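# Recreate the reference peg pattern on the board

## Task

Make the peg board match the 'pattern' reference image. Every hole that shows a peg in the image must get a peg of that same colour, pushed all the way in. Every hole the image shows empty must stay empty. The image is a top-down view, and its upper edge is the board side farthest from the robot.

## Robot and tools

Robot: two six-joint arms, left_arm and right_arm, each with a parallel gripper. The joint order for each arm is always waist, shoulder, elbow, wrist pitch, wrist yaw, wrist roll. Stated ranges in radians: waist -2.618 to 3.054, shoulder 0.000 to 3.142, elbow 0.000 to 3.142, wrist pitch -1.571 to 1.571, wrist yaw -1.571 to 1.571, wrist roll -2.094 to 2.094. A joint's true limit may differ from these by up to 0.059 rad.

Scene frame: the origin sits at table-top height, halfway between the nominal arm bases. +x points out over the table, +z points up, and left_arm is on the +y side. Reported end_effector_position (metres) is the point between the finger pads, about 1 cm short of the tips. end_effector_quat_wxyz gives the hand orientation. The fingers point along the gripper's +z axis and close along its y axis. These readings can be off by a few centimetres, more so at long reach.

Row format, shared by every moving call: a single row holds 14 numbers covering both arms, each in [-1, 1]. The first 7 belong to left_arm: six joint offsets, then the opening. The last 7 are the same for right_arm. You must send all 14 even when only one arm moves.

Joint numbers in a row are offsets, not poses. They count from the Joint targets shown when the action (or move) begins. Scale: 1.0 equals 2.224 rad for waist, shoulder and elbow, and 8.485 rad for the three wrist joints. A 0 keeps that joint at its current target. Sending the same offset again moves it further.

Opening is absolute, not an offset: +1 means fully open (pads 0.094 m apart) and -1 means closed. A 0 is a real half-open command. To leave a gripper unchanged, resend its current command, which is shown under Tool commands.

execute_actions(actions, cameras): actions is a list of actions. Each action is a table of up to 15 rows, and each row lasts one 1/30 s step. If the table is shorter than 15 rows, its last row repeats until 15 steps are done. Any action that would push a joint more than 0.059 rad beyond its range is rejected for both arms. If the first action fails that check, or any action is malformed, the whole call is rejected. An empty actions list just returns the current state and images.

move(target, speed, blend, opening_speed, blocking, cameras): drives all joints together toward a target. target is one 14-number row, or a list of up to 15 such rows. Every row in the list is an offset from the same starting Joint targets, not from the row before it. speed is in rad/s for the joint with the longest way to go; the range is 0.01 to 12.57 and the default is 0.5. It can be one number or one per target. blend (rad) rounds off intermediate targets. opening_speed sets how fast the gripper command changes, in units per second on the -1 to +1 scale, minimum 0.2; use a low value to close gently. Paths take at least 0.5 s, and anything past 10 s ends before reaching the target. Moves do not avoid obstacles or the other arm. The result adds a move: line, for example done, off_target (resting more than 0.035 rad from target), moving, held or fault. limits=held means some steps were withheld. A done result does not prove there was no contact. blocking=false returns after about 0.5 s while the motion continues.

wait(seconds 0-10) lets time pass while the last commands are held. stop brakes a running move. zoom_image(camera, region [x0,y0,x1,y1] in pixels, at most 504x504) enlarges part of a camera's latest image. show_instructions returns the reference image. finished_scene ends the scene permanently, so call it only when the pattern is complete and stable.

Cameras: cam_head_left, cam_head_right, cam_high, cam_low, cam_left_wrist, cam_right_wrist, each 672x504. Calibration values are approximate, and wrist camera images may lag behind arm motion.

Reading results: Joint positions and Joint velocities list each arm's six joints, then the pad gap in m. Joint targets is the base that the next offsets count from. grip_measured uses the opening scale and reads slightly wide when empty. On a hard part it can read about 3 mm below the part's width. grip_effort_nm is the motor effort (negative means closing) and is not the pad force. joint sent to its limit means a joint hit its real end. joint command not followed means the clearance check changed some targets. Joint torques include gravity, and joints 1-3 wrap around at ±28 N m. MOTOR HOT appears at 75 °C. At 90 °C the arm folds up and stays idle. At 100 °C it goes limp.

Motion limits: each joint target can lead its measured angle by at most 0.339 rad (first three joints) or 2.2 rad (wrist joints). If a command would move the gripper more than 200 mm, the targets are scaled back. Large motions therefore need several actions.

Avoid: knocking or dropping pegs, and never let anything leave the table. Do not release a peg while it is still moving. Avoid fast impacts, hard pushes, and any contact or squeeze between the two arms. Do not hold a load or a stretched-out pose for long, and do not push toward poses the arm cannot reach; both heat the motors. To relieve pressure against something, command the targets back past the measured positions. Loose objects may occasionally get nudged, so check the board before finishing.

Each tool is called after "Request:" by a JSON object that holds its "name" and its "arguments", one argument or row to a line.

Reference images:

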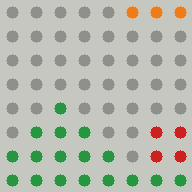

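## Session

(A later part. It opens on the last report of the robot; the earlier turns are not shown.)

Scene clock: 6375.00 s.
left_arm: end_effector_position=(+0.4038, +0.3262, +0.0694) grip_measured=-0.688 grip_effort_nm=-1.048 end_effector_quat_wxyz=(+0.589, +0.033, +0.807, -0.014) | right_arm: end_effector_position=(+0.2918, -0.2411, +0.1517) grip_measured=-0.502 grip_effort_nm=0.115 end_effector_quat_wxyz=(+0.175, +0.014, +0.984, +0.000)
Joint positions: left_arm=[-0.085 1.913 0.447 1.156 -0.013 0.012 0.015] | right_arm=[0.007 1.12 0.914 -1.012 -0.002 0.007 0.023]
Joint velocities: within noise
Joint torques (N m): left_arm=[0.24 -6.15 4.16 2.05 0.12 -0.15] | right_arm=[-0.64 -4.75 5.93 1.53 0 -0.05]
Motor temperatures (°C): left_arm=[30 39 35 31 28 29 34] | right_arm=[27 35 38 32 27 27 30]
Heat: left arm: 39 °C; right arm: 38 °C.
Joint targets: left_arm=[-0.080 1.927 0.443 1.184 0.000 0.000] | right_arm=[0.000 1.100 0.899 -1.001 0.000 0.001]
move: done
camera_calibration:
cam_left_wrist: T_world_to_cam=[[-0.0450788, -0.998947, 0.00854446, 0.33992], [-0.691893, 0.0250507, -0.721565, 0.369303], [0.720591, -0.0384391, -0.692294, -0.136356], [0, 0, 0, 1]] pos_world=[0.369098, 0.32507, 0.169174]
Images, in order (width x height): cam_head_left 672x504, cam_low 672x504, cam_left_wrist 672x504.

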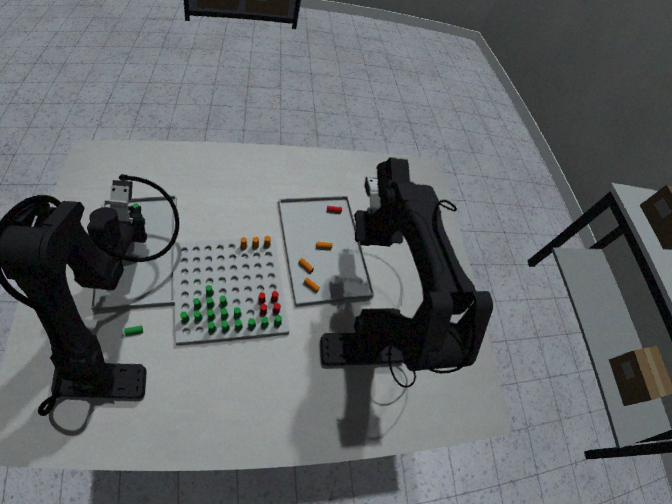

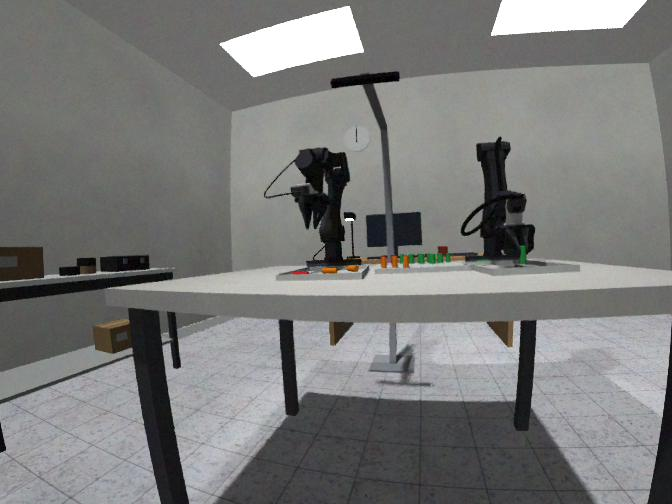

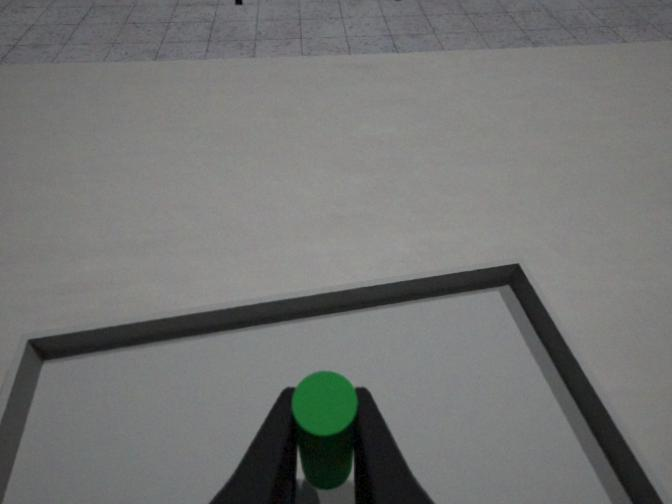

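Request:
{"name": "move", "arguments": {
  "target": [0,0.036,0,0.0094,0,0,-0.9,0,0,0,0,0,0,-0.5],
  "speed": 0.15,
  "cameras": ["cam_left_wrist","cam_low"]
}}

Request:
{"name": "zoom_image", "arguments": {
  "camera": "cam_low",
  "region": [460, 200, 580, 290]
}}

Scene clock: 6381.20 s.
left_arm: end_effector_position=(+0.4044, +0.3261, +0.0572) grip_measured=-0.688 grip_effort_nm=-1.048 end_effector_quat_wxyz=(+0.591, +0.033, +0.806, -0.014) | right_arm: end_effector_position=(+0.2918, -0.2411, +0.1517) grip_measured=-0.502 grip_effort_nm=0.110 end_effector_quat_wxyz=(+0.175, +0.014, +0.984, +0.000)
Joint positions: left_arm=[-0.085 1.988 0.447 1.235 -0.013 0.012 0.015] | right_arm=[0.007 1.12 0.914 -1.012 -0.002 0.007 0.023]
Joint velocities: within noise
Joint torques (N m): left_arm=[0.27 -6.2 3.67 2.04 0.1 -0.17] | right_arm=[-0.65 -4.77 5.93 1.52 0 -0.04]
Motor temperatures (°C): left_arm=[30 37 35 33 28 29 34] | right_arm=[27 35 38 32 27 27 30]
Heat: left arm: 37 °C; right arm: 38 °C.
Joint targets: left_arm=[-0.080 2.007 0.443 1.263 0.000 0.000] | right_arm=[0.000 1.100 0.899 -1.001 0.000 0.001]
move: done
camera_calibration:
cam_left_wrist: T_world_to_cam=[[-0.0451019, -0.998945, 0.00866876, 0.340027], [-0.689442, 0.0248459, -0.723915, 0.360172], [0.722935, -0.0386265, -0.689835, -0.146281], [0, 0, 0, 1]] pos_world=[0.369406, 0.325069, 0.156877]
Images, in order (width x height): cam_low 672x504, cam_left_wrist 672x504.

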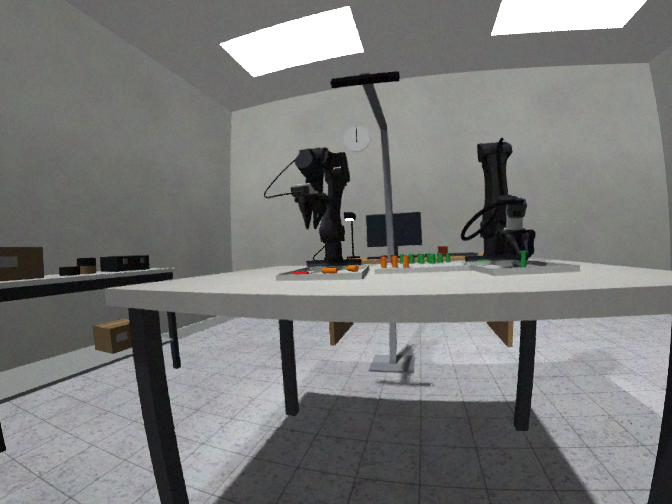

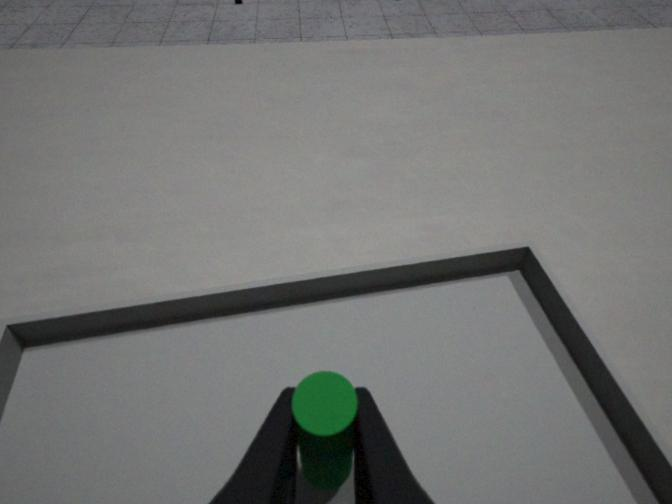

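Scaled by 4.200 from the camera's 672x504 image, which has a finer 960x720 frame.

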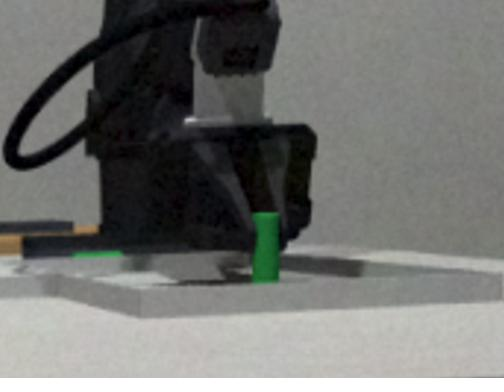

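Request:
{"name": "move", "arguments": {
  "target": [
    [0,0.003,0,0.0008,0,0,-0.9,0,0,0,0,0,0,-0.5],
    [0,0.003,0,0.0008,0,0,-0.3,0,0,0,0,0,0,-0.5],
    [0,0.003,0,0.0008,0,0,0,0,0,0,0,0,0,-0.5],
    [0,-0.2248,0.0764,-0.0671,0,0,0,0,0,0,0,0,0,-0.5],
    [0.0049,0.147,0.7851,-0.3171,0,0,0,0,0,0,0,0,0,-0.5]
  ],
  "speed": [0.1,0.3,0.3,0.6,1.6],
  "opening_speed": 1.5,
  "cameras": ["cam_left_wrist"]
}}

Scene clock: 6396.80 s.
left_arm: end_effector_position=(+0.4236, +0.3276, +0.1049) grip_measured=-0.001 grip_effort_nm=0.066 end_effector_quat_wxyz=(+0.005, +0.040, +0.999, +0.006) | right_arm: end_effector_position=(+0.2918, -0.2411, +0.1517) grip_measured=-0.502 grip_effort_nm=0.115 end_effector_quat_wxyz=(+0.175, +0.014, +0.984, +0.000)
Joint positions: left_arm=[-0.077 2.305 2.159 -1.414 -0.012 0.008 0.047] | right_arm=[0.007 1.12 0.914 -1.012 -0.002 0.007 0.023]
Joint velocities: within noise
Joint torques (N m): left_arm=[0.66 -10.65 10.04 -0.14 0.13 -0.11] | right_arm=[-0.62 -4.74 5.93 1.52 0 -0.05]
Motor temperatures (°C): left_arm=[30 36 35 35 28 29 34] | right_arm=[27 35 38 32 27 27 30]
Heat: left arm: 36 °C; right arm: 38 °C.
Joint targets: left_arm=[-0.069 2.334 2.189 -1.427 0.000 0.000] | right_arm=[0.000 1.100 0.899 -1.001 0.000 0.001]
move: done
camera_calibration:
cam_left_wrist: T_world_to_cam=[[-0.0493408, -0.9984, -0.0276379, 0.347435], [-0.902041, 0.032664, 0.430414, 0.374261], [-0.428822, 0.0461675, -0.902209, 0.355143], [0, 0, 0, 1]] pos_world=[0.507034, 0.318258, 0.168929]
Images, in order (width x height): cam_left_wrist 672x504.

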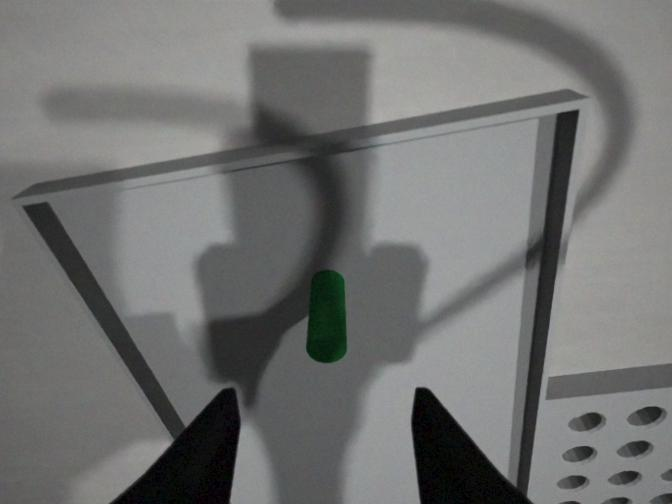

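Request:
{"name": "move", "arguments": {
  "target": [
    [0,0,-0.0971,0.0232,0,0,0,0,0,0,0,0,0,-0.5],
    [0,0,-0.0971,0.0232,0,0,-0.9,0,0,0,0,0,0,-0.5]
  ],
  "speed": 0.4,
  "cameras": ["cam_left_wrist"]
}}

Scene clock: 6405.47 s.
left_arm: end_effector_position=(+0.4204, +0.3278, +0.0583) grip_measured=-0.899 grip_effort_nm=-0.095 end_effector_quat_wxyz=(-0.004, +0.040, +0.999, +0.006) | right_arm: end_effector_position=(+0.2918, -0.2411, +0.1517) grip_measured=-0.502 grip_effort_nm=0.115 end_effector_quat_wxyz=(+0.175, +0.014, +0.984, +0.000)
Joint positions: left_arm=[-0.077 2.311 1.983 -1.251 -0.011 0.008 0.005] | right_arm=[0.007 1.12 0.914 -1.012 -0.002 0.007 0.023]
Joint velocities: within noise
Joint torques (N m): left_arm=[0.62 -11.1 6.23 0.16 0.09 -0.12] | right_arm=[-0.62 -4.75 5.94 1.52 0.01 -0.05]
Motor temperatures (°C): left_arm=[30 38 36 33 28 29 33] | right_arm=[27 35 38 32 27 27 30]
Heat: left arm: 38 °C; right arm: 38 °C.
Joint targets: left_arm=[-0.069 2.334 1.973 -1.230 0.000 0.000] | right_arm=[0.000 1.100 0.899 -1.001 0.000 0.001]
move: done
camera_calibration:
cam_left_wrist: T_world_to_cam=[[-0.0494187, -0.998394, -0.0276872, 0.34615], [-0.894369, 0.0318959, 0.446192, 0.387582], [-0.444592, 0.0468128, -0.894509, 0.317732], [0, 0, 0, 1]] pos_world=[0.505009, 0.318358, 0.120862]
Images, in order (width x height): cam_left_wrist 672x504.

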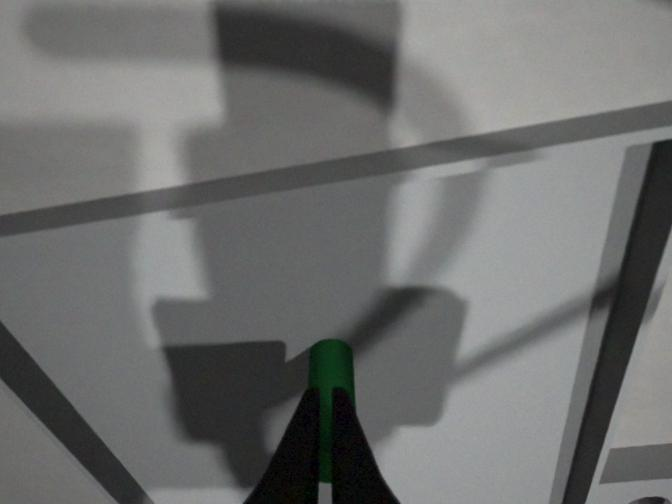

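Request:
{"name": "move", "arguments": {
  "target": [
    [0,0,0,0,0,0,-0.3,0,0,0,0,0,0,-0.5],
    [0,0,0,0,0,0,0,0,0,0,0,0,0,-0.5],
    [0,0,0.04,-0.011,0,0,0,0,0,0,0,0,0,-0.5]
  ],
  "speed": 0.3,
  "cameras": ["cam_left_wrist"]
}}

Scene clock: 6414.67 s.
left_arm: end_effector_position=(+0.4194, +0.3278, +0.0716) grip_measured=-0.001 grip_effort_nm=0.061 end_effector_quat_wxyz=(-0.007, +0.040, +0.999, +0.006) | right_arm: end_effector_position=(+0.2918, -0.2411, +0.1517) grip_measured=-0.502 grip_effort_nm=0.110 end_effector_quat_wxyz=(+0.175, +0.014, +0.984, +0.000)
Joint positions: left_arm=[-0.077 2.311 2.036 -1.311 -0.011 0.008 0.047] | right_arm=[0.007 1.12 0.914 -1.012 -0.002 0.007 0.023]
Joint velocities: within noise
Joint torques (N m): left_arm=[0.55 -11.25 9.65 -0.2 0.11 -0.08] | right_arm=[-0.62 -4.74 5.93 1.52 0 -0.05]
Motor temperatures (°C): left_arm=[30 40 36 33 28 29 33] | right_arm=[27 35 38 32 27 27 30]
Heat: left arm: 40 °C; right arm: 38 °C.
Joint targets: left_arm=[-0.069 2.334 2.062 -1.324 0.000 0.000] | right_arm=[0.000 1.100 0.899 -1.001 0.000 0.001]
move: done
camera_calibration:
cam_left_wrist: T_world_to_cam=[[-0.0491994, -0.998402, -0.0278007, 0.346482], [-0.891129, 0.0313085, 0.452668, 0.379003], [-0.451074, 0.047045, -0.891246, 0.331677], [0, 0, 0, 1]] pos_world=[0.504399, 0.318458, 0.133676]
Images, in order (width x height): cam_left_wrist 672x504.

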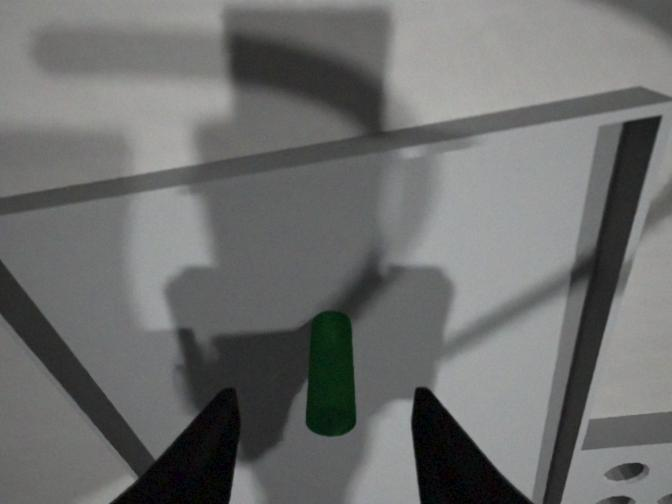

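Request:
{"name": "move", "arguments": {
  "target": [
    [0,-0.0692,-0.0279,-0.009,0,0,0,0,0,0,0,0,0,-0.5],
    [0,-0.018,-0.0868,0.0196,0,0,0,0,0,0,0,0,0,-0.5]
  ],
  "speed": 0.4,
  "cameras": ["cam_left_wrist"]
}}

Scene clock: 6445.20 s.
left_arm: end_effector_position=(+0.4113, +0.3284, +0.0461) grip_measured=-0.001 grip_effort_nm=0.066 end_effector_quat_wxyz=(-0.004, +0.040, +0.999, +0.006) | right_arm: end_effector_position=(+0.2918, -0.2411, +0.1517) grip_measured=-0.502 grip_effort_nm=0.110 end_effector_quat_wxyz=(+0.175, +0.014, +0.984, +0.000)
Joint positions: left_arm=[-0.077 2.276 1.876 -1.178 -0.011 0.008 0.047] | right_arm=[0.007 1.12 0.914 -1.012 -0.002 0.007 0.023]
Joint velocities: within noise
Joint torques (N m): left_arm=[0.64 -11.3 6.45 0.18 0.1 -0.12] | right_arm=[-0.61 -4.75 5.91 1.52 0 -0.05]
Motor temperatures (°C): left_arm=[30 42 37 32 28 29 33] | right_arm=[27 35 38 32 27 27 30]
Heat: left arm: 42 °C; right arm: 38 °C.
Joint targets: left_arm=[-0.069 2.294 1.869 -1.157 0.000 0.000] | right_arm=[0.000 1.100 0.899 -1.001 0.000 0.001]
move: done
camera_calibration:
cam_left_wrist: T_world_to_cam=[[-0.0490603, -0.998413, -0.027662, 0.345889], [-0.894386, 0.0315867, 0.44618, 0.384928], [-0.444598, 0.0466302, -0.894516, 0.302892], [0, 0, 0, 1]] pos_world=[0.495909, 0.319057, 0.108762]
Images, in order (width x height): cam_left_wrist 672x504.

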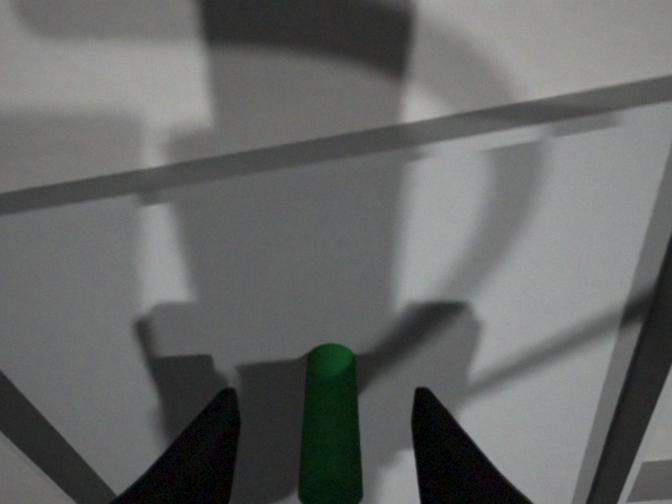

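Request:
{"name": "move", "arguments": {
  "target": [
    [0,0,0,0,0,0,-0.9,0,0,0,0,0,0,-0.5],
    [0,-0.0989,0.018,-0.0306,0,0,-0.9,0,0,0,0,0,0,-0.5]
  ],
  "speed": [0.3,0.5],
  "cameras": ["cam_left_wrist"]
}}

Scene clock: 6461.70 s.
left_arm: end_effector_position=(+0.3680, +0.3315, +0.1232) grip_measured=-0.691 grip_effort_nm=-1.048 end_effector_quat_wxyz=(-0.019, +0.039, +0.999, +0.006) | right_arm: end_effector_position=(+0.2918, -0.2411, +0.1517) grip_measured=-0.502 grip_effort_nm=0.110 end_effector_quat_wxyz=(+0.175, +0.014, +0.984, +0.000)
Joint positions: left_arm=[-0.077 2.095 1.89 -1.404 -0.011 0.007 0.014] | right_arm=[0.007 1.12 0.914 -1.012 -0.002 0.007 0.023]
Joint velocities: within noise
Joint torques (N m): left_arm=[0.49 -13.2 8.81 -0.27 0.13 -0.08] | right_arm=[-0.62 -4.74 5.91 1.52 0.01 -0.05]
Motor temperatures (°C): left_arm=[30 43 36 32 28 29 33] | right_arm=[27 35 38 32 27 27 30]
Heat: left arm: 43 °C; right arm: 38 °C.
Joint targets: left_arm=[-0.069 2.074 1.909 -1.417 0.000 0.000] | right_arm=[0.000 1.100 0.899 -1.001 0.000 0.001]
move: done
camera_calibration:
cam_left_wrist: T_world_to_cam=[[-0.049493, -0.998374, -0.0282865, 0.349214], [-0.880758, 0.0302723, 0.472599, 0.30389], [-0.470974, 0.0483039, -0.880824, 0.359957], [0, 0, 0, 1]] pos_world=[0.454467, 0.32206, 0.183319]
Images, in order (width x height): cam_left_wrist 672x504.

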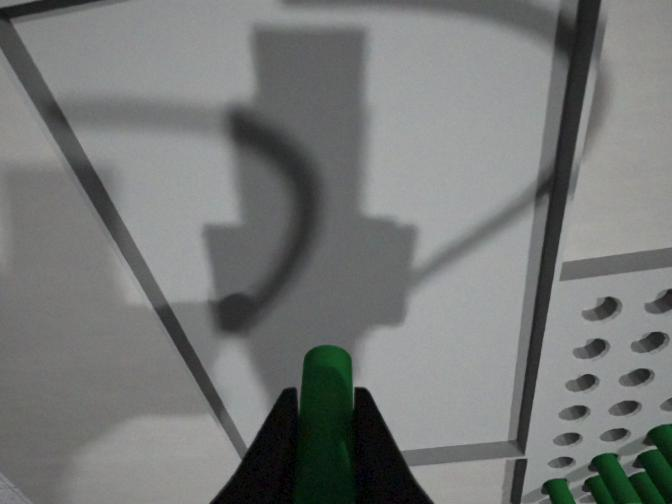

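Request:
{"name": "move", "arguments": {
  "target": [
    [-0.1938,-0.1907,-0.1614,-0.0062,0,0,-0.9,0,0,0,0,0,0,-0.5],
    [-0.4465,-0.2316,-0.3318,0.0263,0,-0.0529,-0.9,0,0,0,0,0,0,-0.5],
    [-0.4465,-0.2100,-0.370,0.0420,0,-0.0529,-0.9,0,0,0,0,0,0,-0.5]
  ],
  "speed": [1.2,1.0,0.3],
  "cameras": ["cam_left_wrist"]
}}

Request:
{"name": "zoom_image", "arguments": {
  "camera": "cam_left_wrist",
  "region": [230, 220, 430, 420]
}}

Scene clock: 6475.07 s.
left_arm: end_effector_position=(+0.1066, +0.1234, +0.0856) grip_measured=-0.691 grip_effort_nm=-1.053 end_effector_quat_wxyz=(-0.003, +0.304, +0.953, +0.001) | right_arm: end_effector_position=(+0.2918, -0.2411, +0.1517) grip_measured=-0.502 grip_effort_nm=0.110 end_effector_quat_wxyz=(+0.175, +0.014, +0.984, +0.000)
Joint positions: left_arm=[-1.063 1.593 1.097 -1.081 0.002 -0.44 0.015] | right_arm=[0.007 1.12 0.914 -1.012 -0.002 0.007 0.023]
Joint velocities: within noise
Joint torques (N m): left_arm=[0.14 -5.23 5.86 0.17 -0.04 -0.12] | right_arm=[-0.64 -4.74 5.93 1.52 0 -0.05]
Motor temperatures (°C): left_arm=[30 42 36 31 28 29 33] | right_arm=[27 35 38 32 27 27 30]
Heat: left arm: 42 °C; right arm: 38 °C.
Joint targets: left_arm=[-1.063 1.607 1.086 -1.061 0.000 -0.449] | right_arm=[0.000 1.100 0.899 -1.001 0.000 0.001]
move: done
camera_calibration:
cam_left_wrist: T_world_to_cam=[[-0.55363, -0.832595, -0.0167423, 0.159607], [-0.749774, 0.489608, 0.445111, 0.0294782], [-0.3624, 0.25898, -0.895319, 0.177378], [0, 0, 0, 1]] pos_world=[0.174747, 0.0725179, 0.148361]
Images, in order (width x height): cam_left_wrist 672x504.

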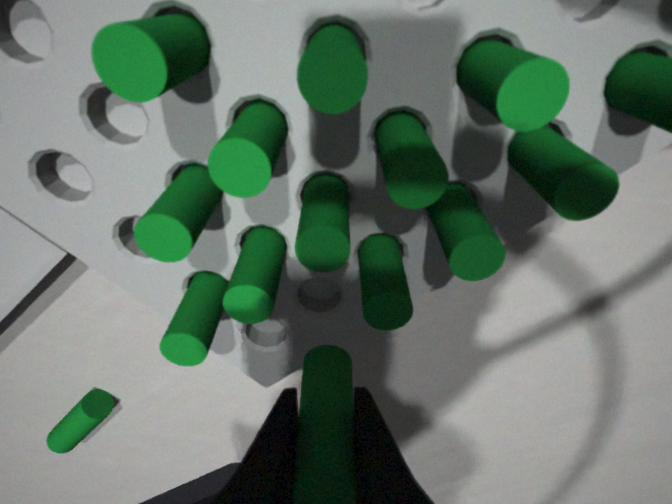

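Scaled by 2.520 from the camera's 672x504 image, which has a finer 960x720 frame.

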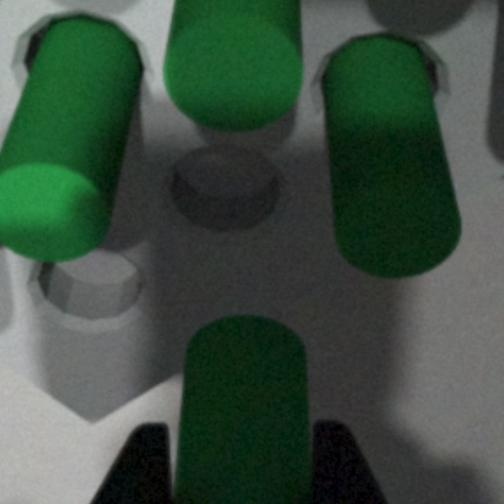

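Request:
{"name": "move", "arguments": {
  "target": [0.0,0.0144,-0.027,0.0112,0,0,-0.9,0,0,0,0,0,0,-0.5],
  "speed": 0.2,
  "cameras": ["cam_left_wrist"]
}}

Request:
{"name": "zoom_image", "arguments": {
  "camera": "cam_left_wrist",
  "region": [230, 220, 430, 420]
}}

Scene clock: 6487.50 s.
left_arm: end_effector_position=(+0.1077, +0.1215, +0.0630) grip_measured=-0.691 grip_effort_nm=-1.038 end_effector_quat_wxyz=(-0.002, +0.304, +0.953, +0.000) | right_arm: end_effector_position=(+0.2918, -0.2411, +0.1517) grip_measured=-0.502 grip_effort_nm=0.105 end_effector_quat_wxyz=(+0.175, +0.014, +0.984, +0.000)
Joint positions: left_arm=[-1.063 1.625 1.037 -0.986 0.002 -0.44 0.015] | right_arm=[0.007 1.12 0.914 -1.012 -0.002 0.007 0.023]
Joint velocities: within noise
Joint torques (N m): left_arm=[0.01 -5.41 5.63 0.21 -0.01 -0.08] | right_arm=[-0.64 -4.75 5.91 1.53 0 -0.05]
Motor temperatures (°C): left_arm=[30 39 36 31 28 29 34] | right_arm=[27 35 38 32 27 27 30]
Heat: left arm: 39 °C; right arm: 38 °C.
Joint targets: left_arm=[-1.063 1.639 1.026 -0.966 0.000 -0.449] | right_arm=[0.000 1.100 0.899 -1.001 0.000 0.001]
move: done
camera_calibration:
cam_left_wrist: T_world_to_cam=[[-0.553619, -0.832621, -0.0157464, 0.158243], [-0.750276, 0.490483, 0.443297, 0.0412899], [-0.361375, 0.257232, -0.896237, 0.158183], [0, 0, 0, 1]] pos_world=[0.175749, 0.0708151, 0.125957]
Images, in order (width x height): cam_left_wrist 672x504.

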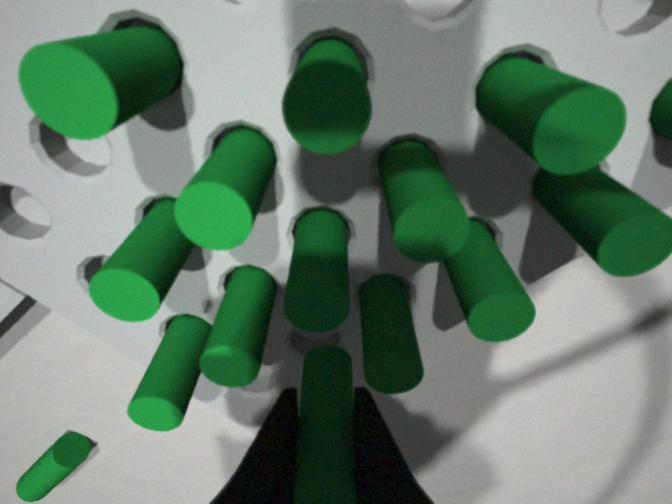

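Scaled by 2.520 from the camera's 672x504 image, which has a finer 960x720 frame.

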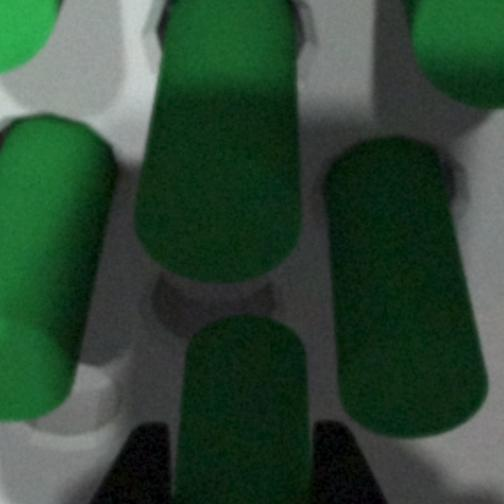

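Request:
{"name": "move", "arguments": {
  "target": [
    [0.0097,-0.012,0.027,-0.011,0,0,-0.9,0,0,0,0,0,0,-0.5],
    [0.0097,0.0038,0.0035,0,0,0,-0.9,0,0,0,0,0,0,-0.5]
  ],
  "speed": 0.2,
  "cameras": ["cam_left_wrist"]
}}

Request:
{"name": "zoom_image", "arguments": {
  "camera": "cam_left_wrist",
  "region": [230, 220, 430, 420]
}}

Scene clock: 6502.20 s.
left_arm: end_effector_position=(+0.1125, +0.1219, +0.0630) grip_measured=-0.691 grip_effort_nm=-1.043 end_effector_quat_wxyz=(-0.002, +0.296, +0.955, +0.000) | right_arm: end_effector_position=(+0.2918, -0.2411, +0.1517) grip_measured=-0.502 grip_effort_nm=0.105 end_effector_quat_wxyz=(+0.175, +0.014, +0.984, +0.000)
Joint positions: left_arm=[-1.047 1.633 1.045 -0.986 0.002 -0.44 0.015] | right_arm=[0.007 1.12 0.914 -1.012 -0.002 0.007 0.023]
Joint velocities: within noise
Joint torques (N m): left_arm=[0.44 -5.52 5.75 0.18 -0.01 -0.12] | right_arm=[-0.62 -4.72 5.93 1.53 0 -0.05]
Motor temperatures (°C): left_arm=[30 37 36 31 28 29 34] | right_arm=[27 35 38 32 27 27 30]
Heat: left arm: 37 °C; right arm: 38 °C.
Joint targets: left_arm=[-1.041 1.647 1.034 -0.966 0.000 -0.449] | right_arm=[0.000 1.100 0.899 -1.001 0.000 0.001]
move: done
camera_calibration:
cam_left_wrist: T_world_to_cam=[[-0.54024, -0.841367, -0.0156047, 0.16075], [-0.758122, 0.478573, 0.442967, 0.0470839], [-0.36523, 0.251138, -0.896402, 0.160982], [0, 0, 0, 1]] pos_world=[0.181334, 0.0722882, 0.125957]
Images, in order (width x height): cam_left_wrist 672x504.

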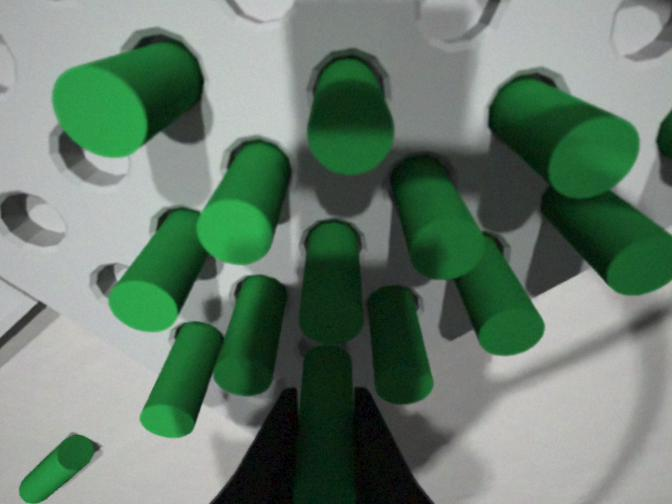

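Scaled by 2.520 from the camera's 672x504 image, which has a finer 960x720 frame.

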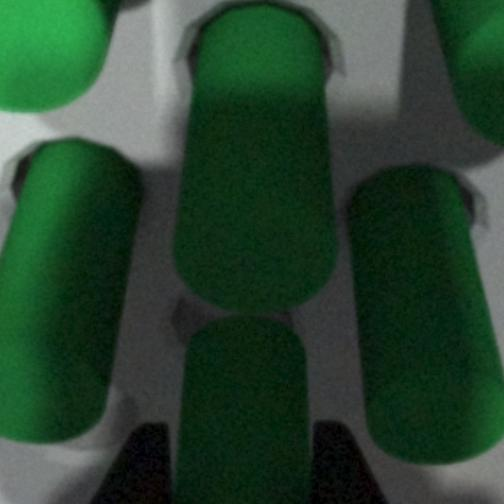

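Request:
{"name": "move", "arguments": {
  "target": [0.001,0.0095,-0.0245,0.0088,0,0,-0.9,0,0,0,0,0,0,-0.5],
  "speed": 0.06,
  "cameras": ["cam_left_wrist"]
}}

Request:
{"name": "zoom_image", "arguments": {
  "camera": "cam_left_wrist",
  "region": [230, 220, 430, 420]
}}

Scene clock: 6567.73 s.
left_arm: end_effector_position=(+0.1116, +0.1234, +0.0505) grip_measured=-0.691 grip_effort_nm=-1.048 end_effector_quat_wxyz=(-0.003, +0.296, +0.955, +0.001) | right_arm: end_effector_position=(+0.2918, -0.2411, +0.1517) grip_measured=-0.502 grip_effort_nm=0.115 end_effector_quat_wxyz=(+0.175, +0.014, +0.984, +0.000)
Joint positions: left_arm=[-1.047 1.646 1.006 -0.936 0.002 -0.44 0.015] | right_arm=[0.007 1.12 0.914 -1.012 -0.002 0.007 0.023]
Joint velocities: within noise
Joint torques (N m): left_arm=[0.73 -4.78 4.08 0.43 0.01 -0.12] | right_arm=[-0.64 -4.75 5.91 1.52 0 -0.05]
Motor temperatures (°C): left_arm=[30 35 34 31 28 29 34] | right_arm=[27 35 38 32 27 27 30]
Heat: left arm: 35 °C; right arm: 38 °C.
Joint targets: left_arm=[-1.039 1.668 0.979 -0.891 0.000 -0.449] | right_arm=[0.000 1.100 0.899 -1.001 0.000 0.001]
move: off_target (left_arm); left_arm: the wrist pitch is farthest, 0.044 rad from its target
camera_calibration:
cam_left_wrist: T_world_to_cam=[[-0.539912, -0.841566, -0.016208, 0.161408], [-0.757956, 0.477717, 0.444172, 0.0512348], [-0.366057, 0.252099, -0.895795, 0.14903], [0, 0, 0, 1]] pos_world=[0.180533, 0.0737893, 0.113359]
Images, in order (width x height): cam_left_wrist 672x504.

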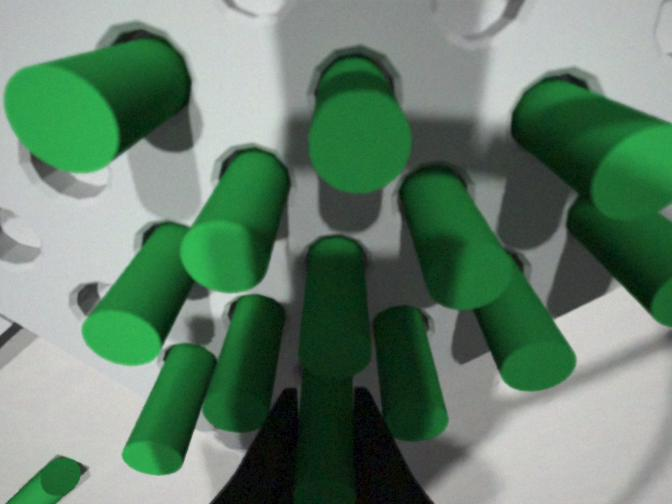

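Scaled by 2.520 from the camera's 672x504 image, which has a finer 960x720 frame.

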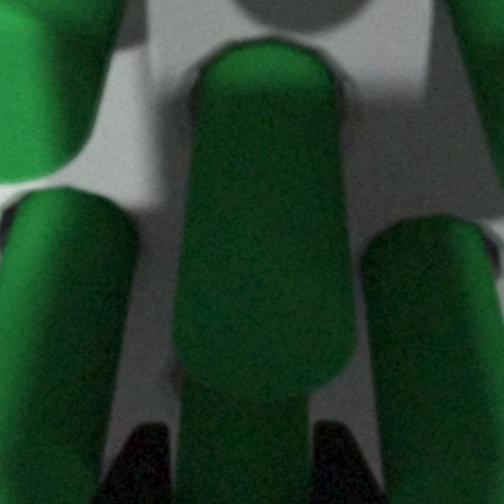

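Request:
{"name": "zoom_image", "arguments": {
  "camera": "cam_left_wrist",
  "region": [180, 280, 480, 504]
}}

Request:
{"name": "zoom_image", "arguments": {
  "camera": "cam_left_wrist",
  "region": [270, 300, 400, 400]
}}

Scaled by 1.680 from the camera's 672x504 image, which has a finer 960x720 frame.

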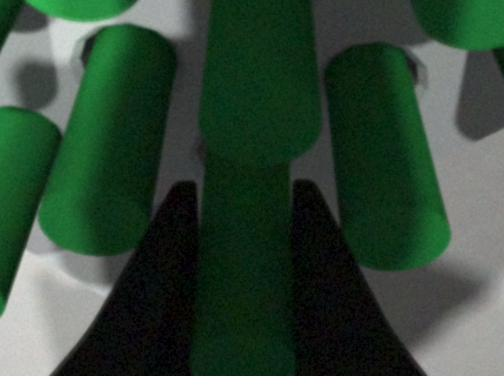

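Scaled by 3.877 from the camera's 672x504 image, which has a finer 960x720 frame.

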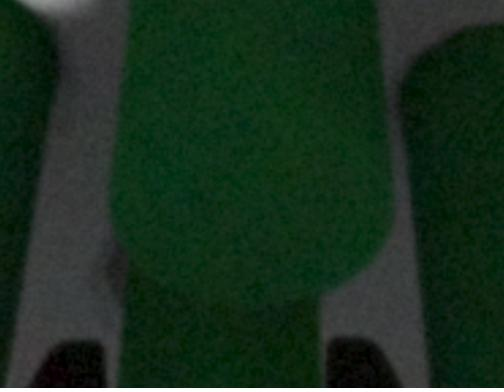

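Request:
{"name": "move", "arguments": {
  "target": [0,0.006,-0.008,0.002,0,0,-0.9,0,0,0,0,0,0,-0.5],
  "speed": 0.06,
  "cameras": ["cam_left_wrist"]
}}

Request:
{"name": "zoom_image", "arguments": {
  "camera": "cam_left_wrist",
  "region": [180, 280, 480, 504]
}}

Scene clock: 6578.57 s.
left_arm: end_effector_position=(+0.1112, +0.1236, +0.0499) grip_measured=-0.691 grip_effort_nm=-1.048 end_effector_quat_wxyz=(-0.003, +0.296, +0.955, +0.001) | right_arm: end_effector_position=(+0.2918, -0.2411, +0.1517) grip_measured=-0.502 grip_effort_nm=0.110 end_effector_quat_wxyz=(+0.175, +0.014, +0.984, +0.000)
Joint positions: left_arm=[-1.047 1.646 1.003 -0.933 0.003 -0.44 0.015] | right_arm=[0.007 1.12 0.914 -1.012 -0.002 0.007 0.023]
Joint velocities: within noise
Joint torques (N m): left_arm=[0.47 -3.58 2.97 0.61 -0.02 -0.07] | right_arm=[-0.62 -4.75 5.94 1.52 0 -0.05]
Motor temperatures (°C): left_arm=[30 34 34 31 28 29 34] | right_arm=[27 35 38 32 27 27 30]
Heat: left arm: 34 °C; right arm: 38 °C.
Joint targets: left_arm=[-1.039 1.682 0.961 -0.874 0.000 -0.449] | right_arm=[0.000 1.100 0.899 -1.001 0.000 0.001]
move: off_target (left_arm); left_arm: the wrist pitch is farthest, 0.059 rad from its target
camera_calibration:
cam_left_wrist: T_world_to_cam=[[-0.539872, -0.841607, -0.0153711, 0.161303], [-0.757448, 0.477758, 0.444994, 0.0510335], [-0.367166, 0.251882, -0.895402, 0.148415], [0, 0, 0, 1]] pos_world=[0.180231, 0.0739888, 0.112661]
Images, in order (width x height): cam_left_wrist 672x504.

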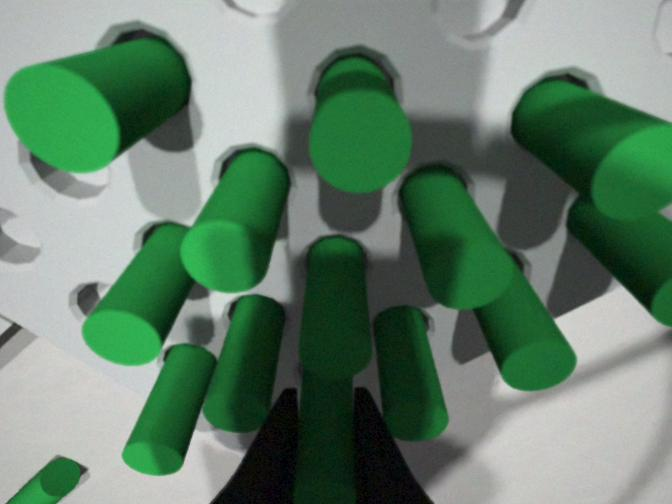

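Scaled by 1.680 from the camera's 672x504 image, which has a finer 960x720 frame.

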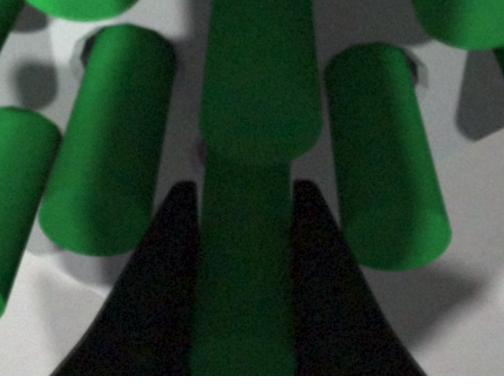

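Request:
{"name": "move", "arguments": {
  "target": [
    [0,-0.009,0.012,-0.004,0,0,-0.9,0,0,0,0,0,0,-0.5],
    [0,-0.009,0.012,-0.004,0,0,-0.5,0,0,0,0,0,0,-0.5]
  ],
  "speed": 0.1,
  "cameras": ["cam_left_wrist"]
}}

Request:
{"name": "move", "arguments": {
  "target": [
    [0,-0.04,0.08,-0.03,0,0,-0.5,0,0,0,0,0,0,-0.5],
    [0,-0.095,0.145,-0.058,0,0,-0.5,0,0,0,0,0,0,-0.5]
  ],
  "speed": 0.3,
  "cameras": ["cam_left_wrist"]
}}

Scene clock: 6589.90 s.
left_arm: end_effector_position=(+0.1109, +0.1241, +0.0478) grip_measured=-0.502 grip_effort_nm=0.061 end_effector_quat_wxyz=(-0.005, +0.296, +0.955, +0.002) | right_arm: end_effector_position=(+0.2918, -0.2411, +0.1517) grip_measured=-0.502 grip_effort_nm=0.110 end_effector_quat_wxyz=(+0.175, +0.014, +0.984, +0.000)
Joint positions: left_arm=[-1.047 1.65 0.999 -0.928 0.004 -0.44 0.023] | right_arm=[0.007 1.12 0.914 -1.012 -0.002 0.007 0.023]
Joint velocities: within noise
Joint torques (N m): left_arm=[0.62 -5.68 5.52 0.17 -0.08 -0.1] | right_arm=[-0.64 -4.74 5.93 1.52 0.01 -0.05]
Motor temperatures (°C): left_arm=[30 34 34 32 28 29 34] | right_arm=[27 35 38 32 27 27 30]
Heat: left arm: 34 °C; right arm: 38 °C.
Joint targets: left_arm=[-1.039 1.662 0.988 -0.908 0.000 -0.449] | right_arm=[0.000 1.100 0.899 -1.001 0.000 0.001]
move: done
camera_calibration:
cam_left_wrist: T_world_to_cam=[[-0.539938, -0.841541, -0.0166166, 0.161559], [-0.756542, 0.47656, 0.44781, 0.0513707], [-0.368932, 0.254361, -0.893974, 0.146186], [0, 0, 0, 1]] pos_world=[0.180028, 0.0742929, 0.110367]
Images, in order (width x height): cam_left_wrist 672x504.

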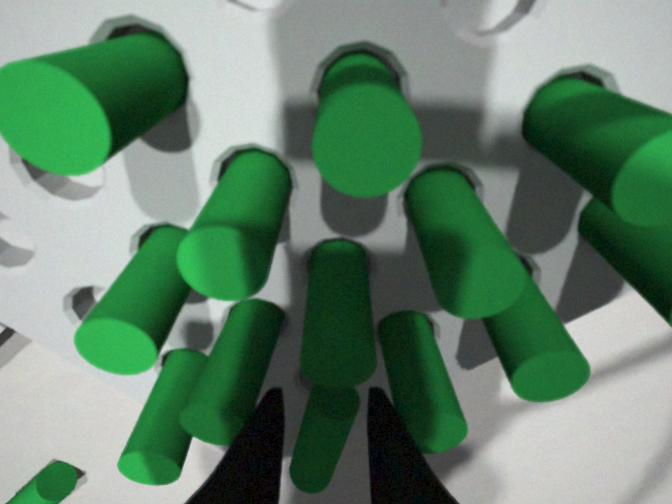

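Scene clock: 6592.23 s.
left_arm: end_effector_position=(+0.0983, +0.1455, +0.1614) grip_measured=-0.502 grip_effort_nm=0.056 end_effector_quat_wxyz=(-0.002, +0.296, +0.955, +0.000) | right_arm: end_effector_position=(+0.2918, -0.2411, +0.1517) grip_measured=-0.502 grip_effort_nm=0.110 end_effector_quat_wxyz=(+0.175, +0.014, +0.984, +0.000)
Joint positions: left_arm=[-1.047 1.472 1.284 -1.386 0.004 -0.44 0.023] | right_arm=[0.007 1.12 0.914 -1.012 -0.002 0.007 0.023]
Joint velocities: within noise
Joint torques (N m): left_arm=[0.5 -7.31 9.76 -0.15 -0.05 -0.13] | right_arm=[-0.59 -4.74 5.94 1.52 0.01 -0.05]
Motor temperatures (°C): left_arm=[30 34 34 31 28 29 34] | right_arm=[27 35 38 32 27 27 30]
Heat: left arm: 34 °C; right arm: 38 °C.
Joint targets: left_arm=[-1.039 1.450 1.310 -1.400 0.000 -0.449] | right_arm=[0.000 1.100 0.899 -1.001 0.000 0.001]
move: done
camera_calibration:
cam_left_wrist: T_world_to_cam=[[-0.539894, -0.841616, -0.0140058, 0.174297], [-0.757817, 0.478761, 0.443285, -0.0187246], [-0.36637, 0.249941, -0.896272, 0.238338], [0, 0, 0, 1]] pos_world=[0.167232, 0.0960858, 0.224357]
Images, in order (width x height): cam_left_wrist 672x504.

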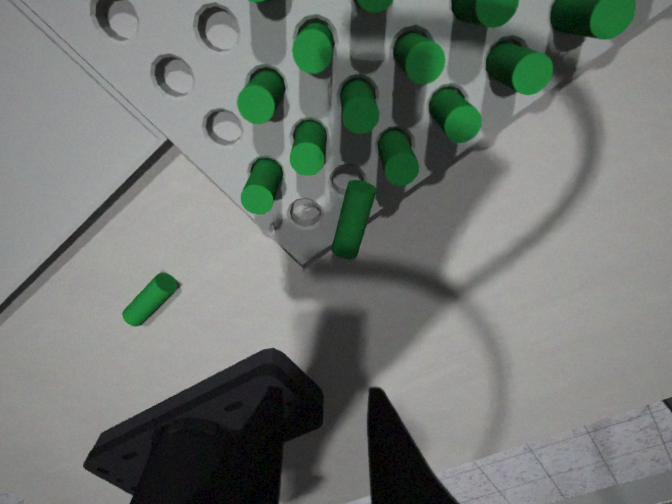

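Request:
{"name": "zoom_image", "arguments": {
  "camera": "cam_left_wrist",
  "region": [60, 120, 460, 360]
}}

Request:
{"name": "move", "arguments": {
  "target": [0,0,0,0,0,0,-0.2,0,0,0,0,0,0,-0.5]
}}

Request:
{"name": "zoom_image", "arguments": {
  "camera": "cam_high",
  "region": [160, 380, 370, 504]
}}

Scaled by 1.260 from the camera's 672x504 image, which has a finer 960x720 frame.

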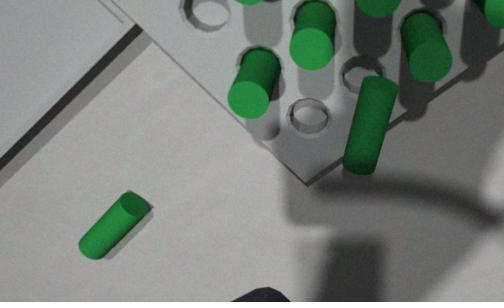

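Scene clock: 6599.23 s.
left_arm: end_effector_position=(+0.0981, +0.1458, +0.1614) grip_measured=-0.202 grip_effort_nm=0.061 end_effector_quat_wxyz=(-0.003, +0.296, +0.955, +0.000) | right_arm: end_effector_position=(+0.2918, -0.2411, +0.1517) grip_measured=-0.502 grip_effort_nm=0.110 end_effector_quat_wxyz=(+0.175, +0.014, +0.984, +0.000)
Joint positions: left_arm=[-1.047 1.472 1.284 -1.387 0.004 -0.44 0.038] | right_arm=[0.007 1.12 0.914 -1.012 -0.002 0.007 0.023]
Joint velocities: within noise
Joint torques (N m): left_arm=[0.68 -7.25 9.69 -0.13 -0.06 -0.12] | right_arm=[-0.62 -4.72 5.93 1.52 0 -0.05]
Motor temperatures (°C): left_arm=[30 35 35 31 28 29 34] | right_arm=[27 35 38 32 27 27 30]
Heat: left arm: 35 °C; right arm: 38 °C.
Joint targets: left_arm=[-1.039 1.450 1.310 -1.400 0.000 -0.449] | right_arm=[0.000 1.100 0.899 -1.001 0.000 0.001]
move: done
camera_calibration:
cam_left_wrist: T_world_to_cam=[[-0.539915, -0.841593, -0.0145573, 0.174536], [-0.757556, 0.478318, 0.444208, -0.0190622], [-0.366879, 0.250863, -0.895806, 0.238055], [0, 0, 0, 1]] pos_world=[0.167132, 0.0962873, 0.224259]
cam_right_wrist: T_world_to_cam=[[-0.0113724, -0.999731, 0.0202298, -0.244048], [-0.989803, 0.0141276, 0.141739, 0.313637], [-0.141987, -0.0184116, -0.989697, 0.283798], [0, 0, 0, 1]] pos_world=[0.347959, -0.243188, 0.241356]

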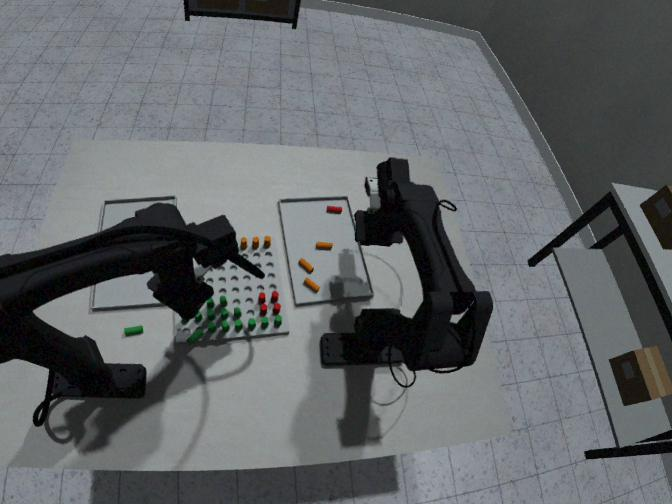

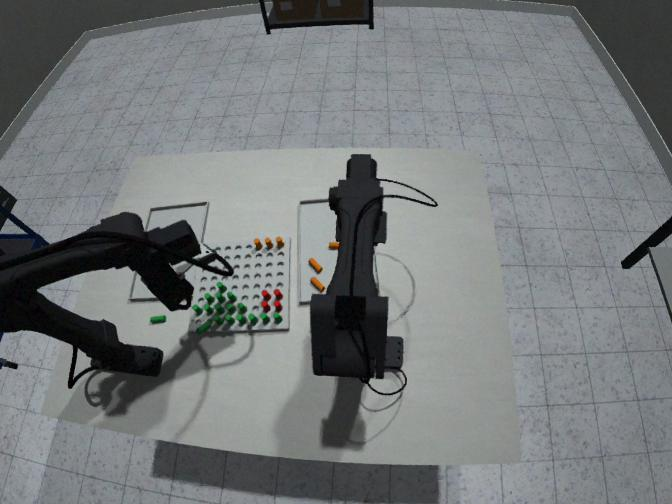

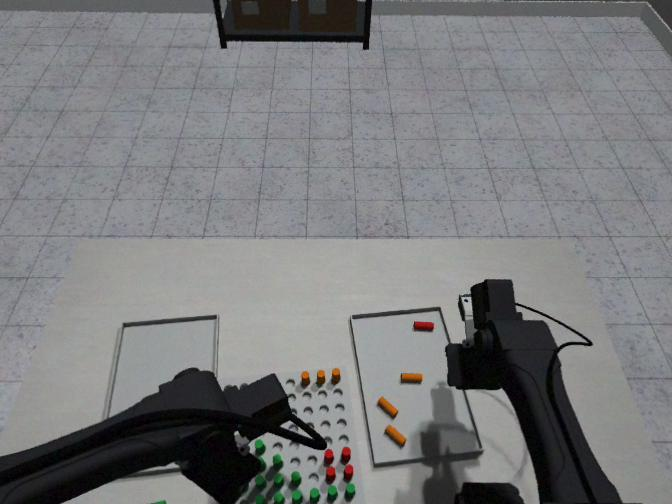

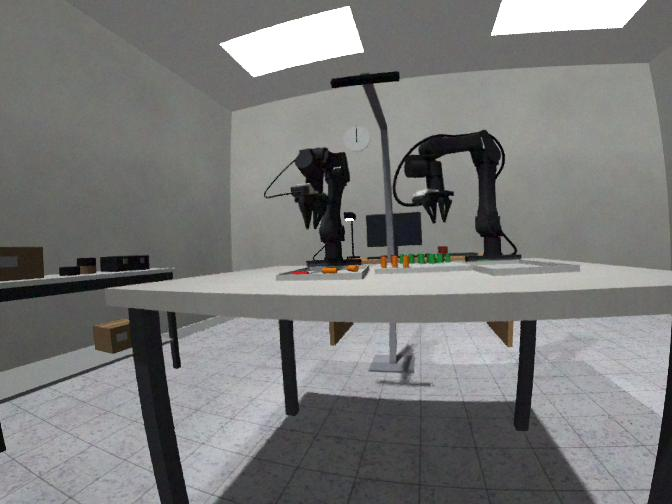

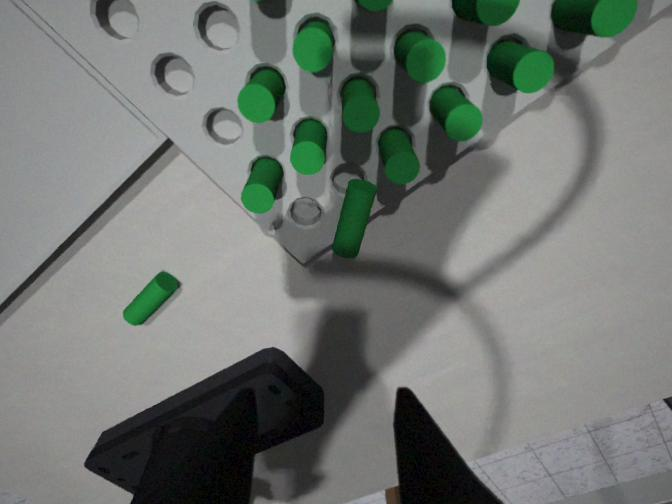

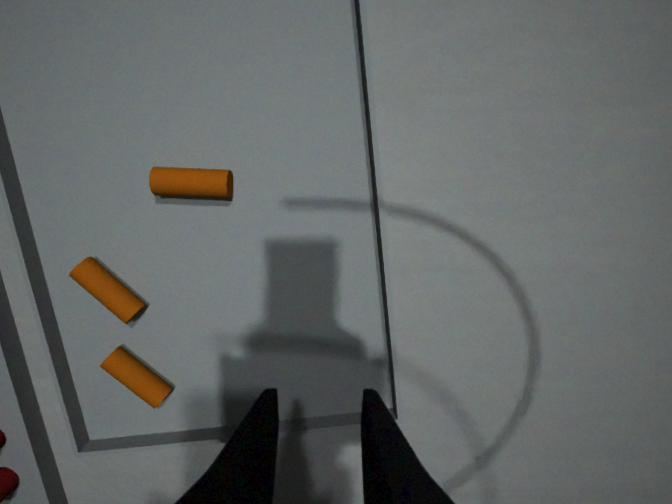

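Scaled by 2.400 from the camera's 672x504 image, which has a finer 960x720 frame.

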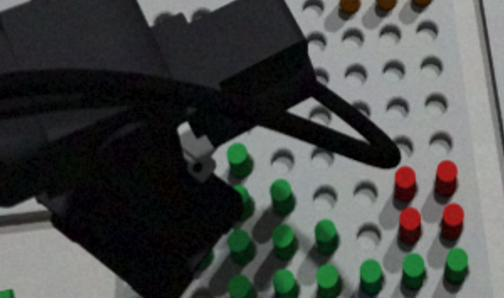

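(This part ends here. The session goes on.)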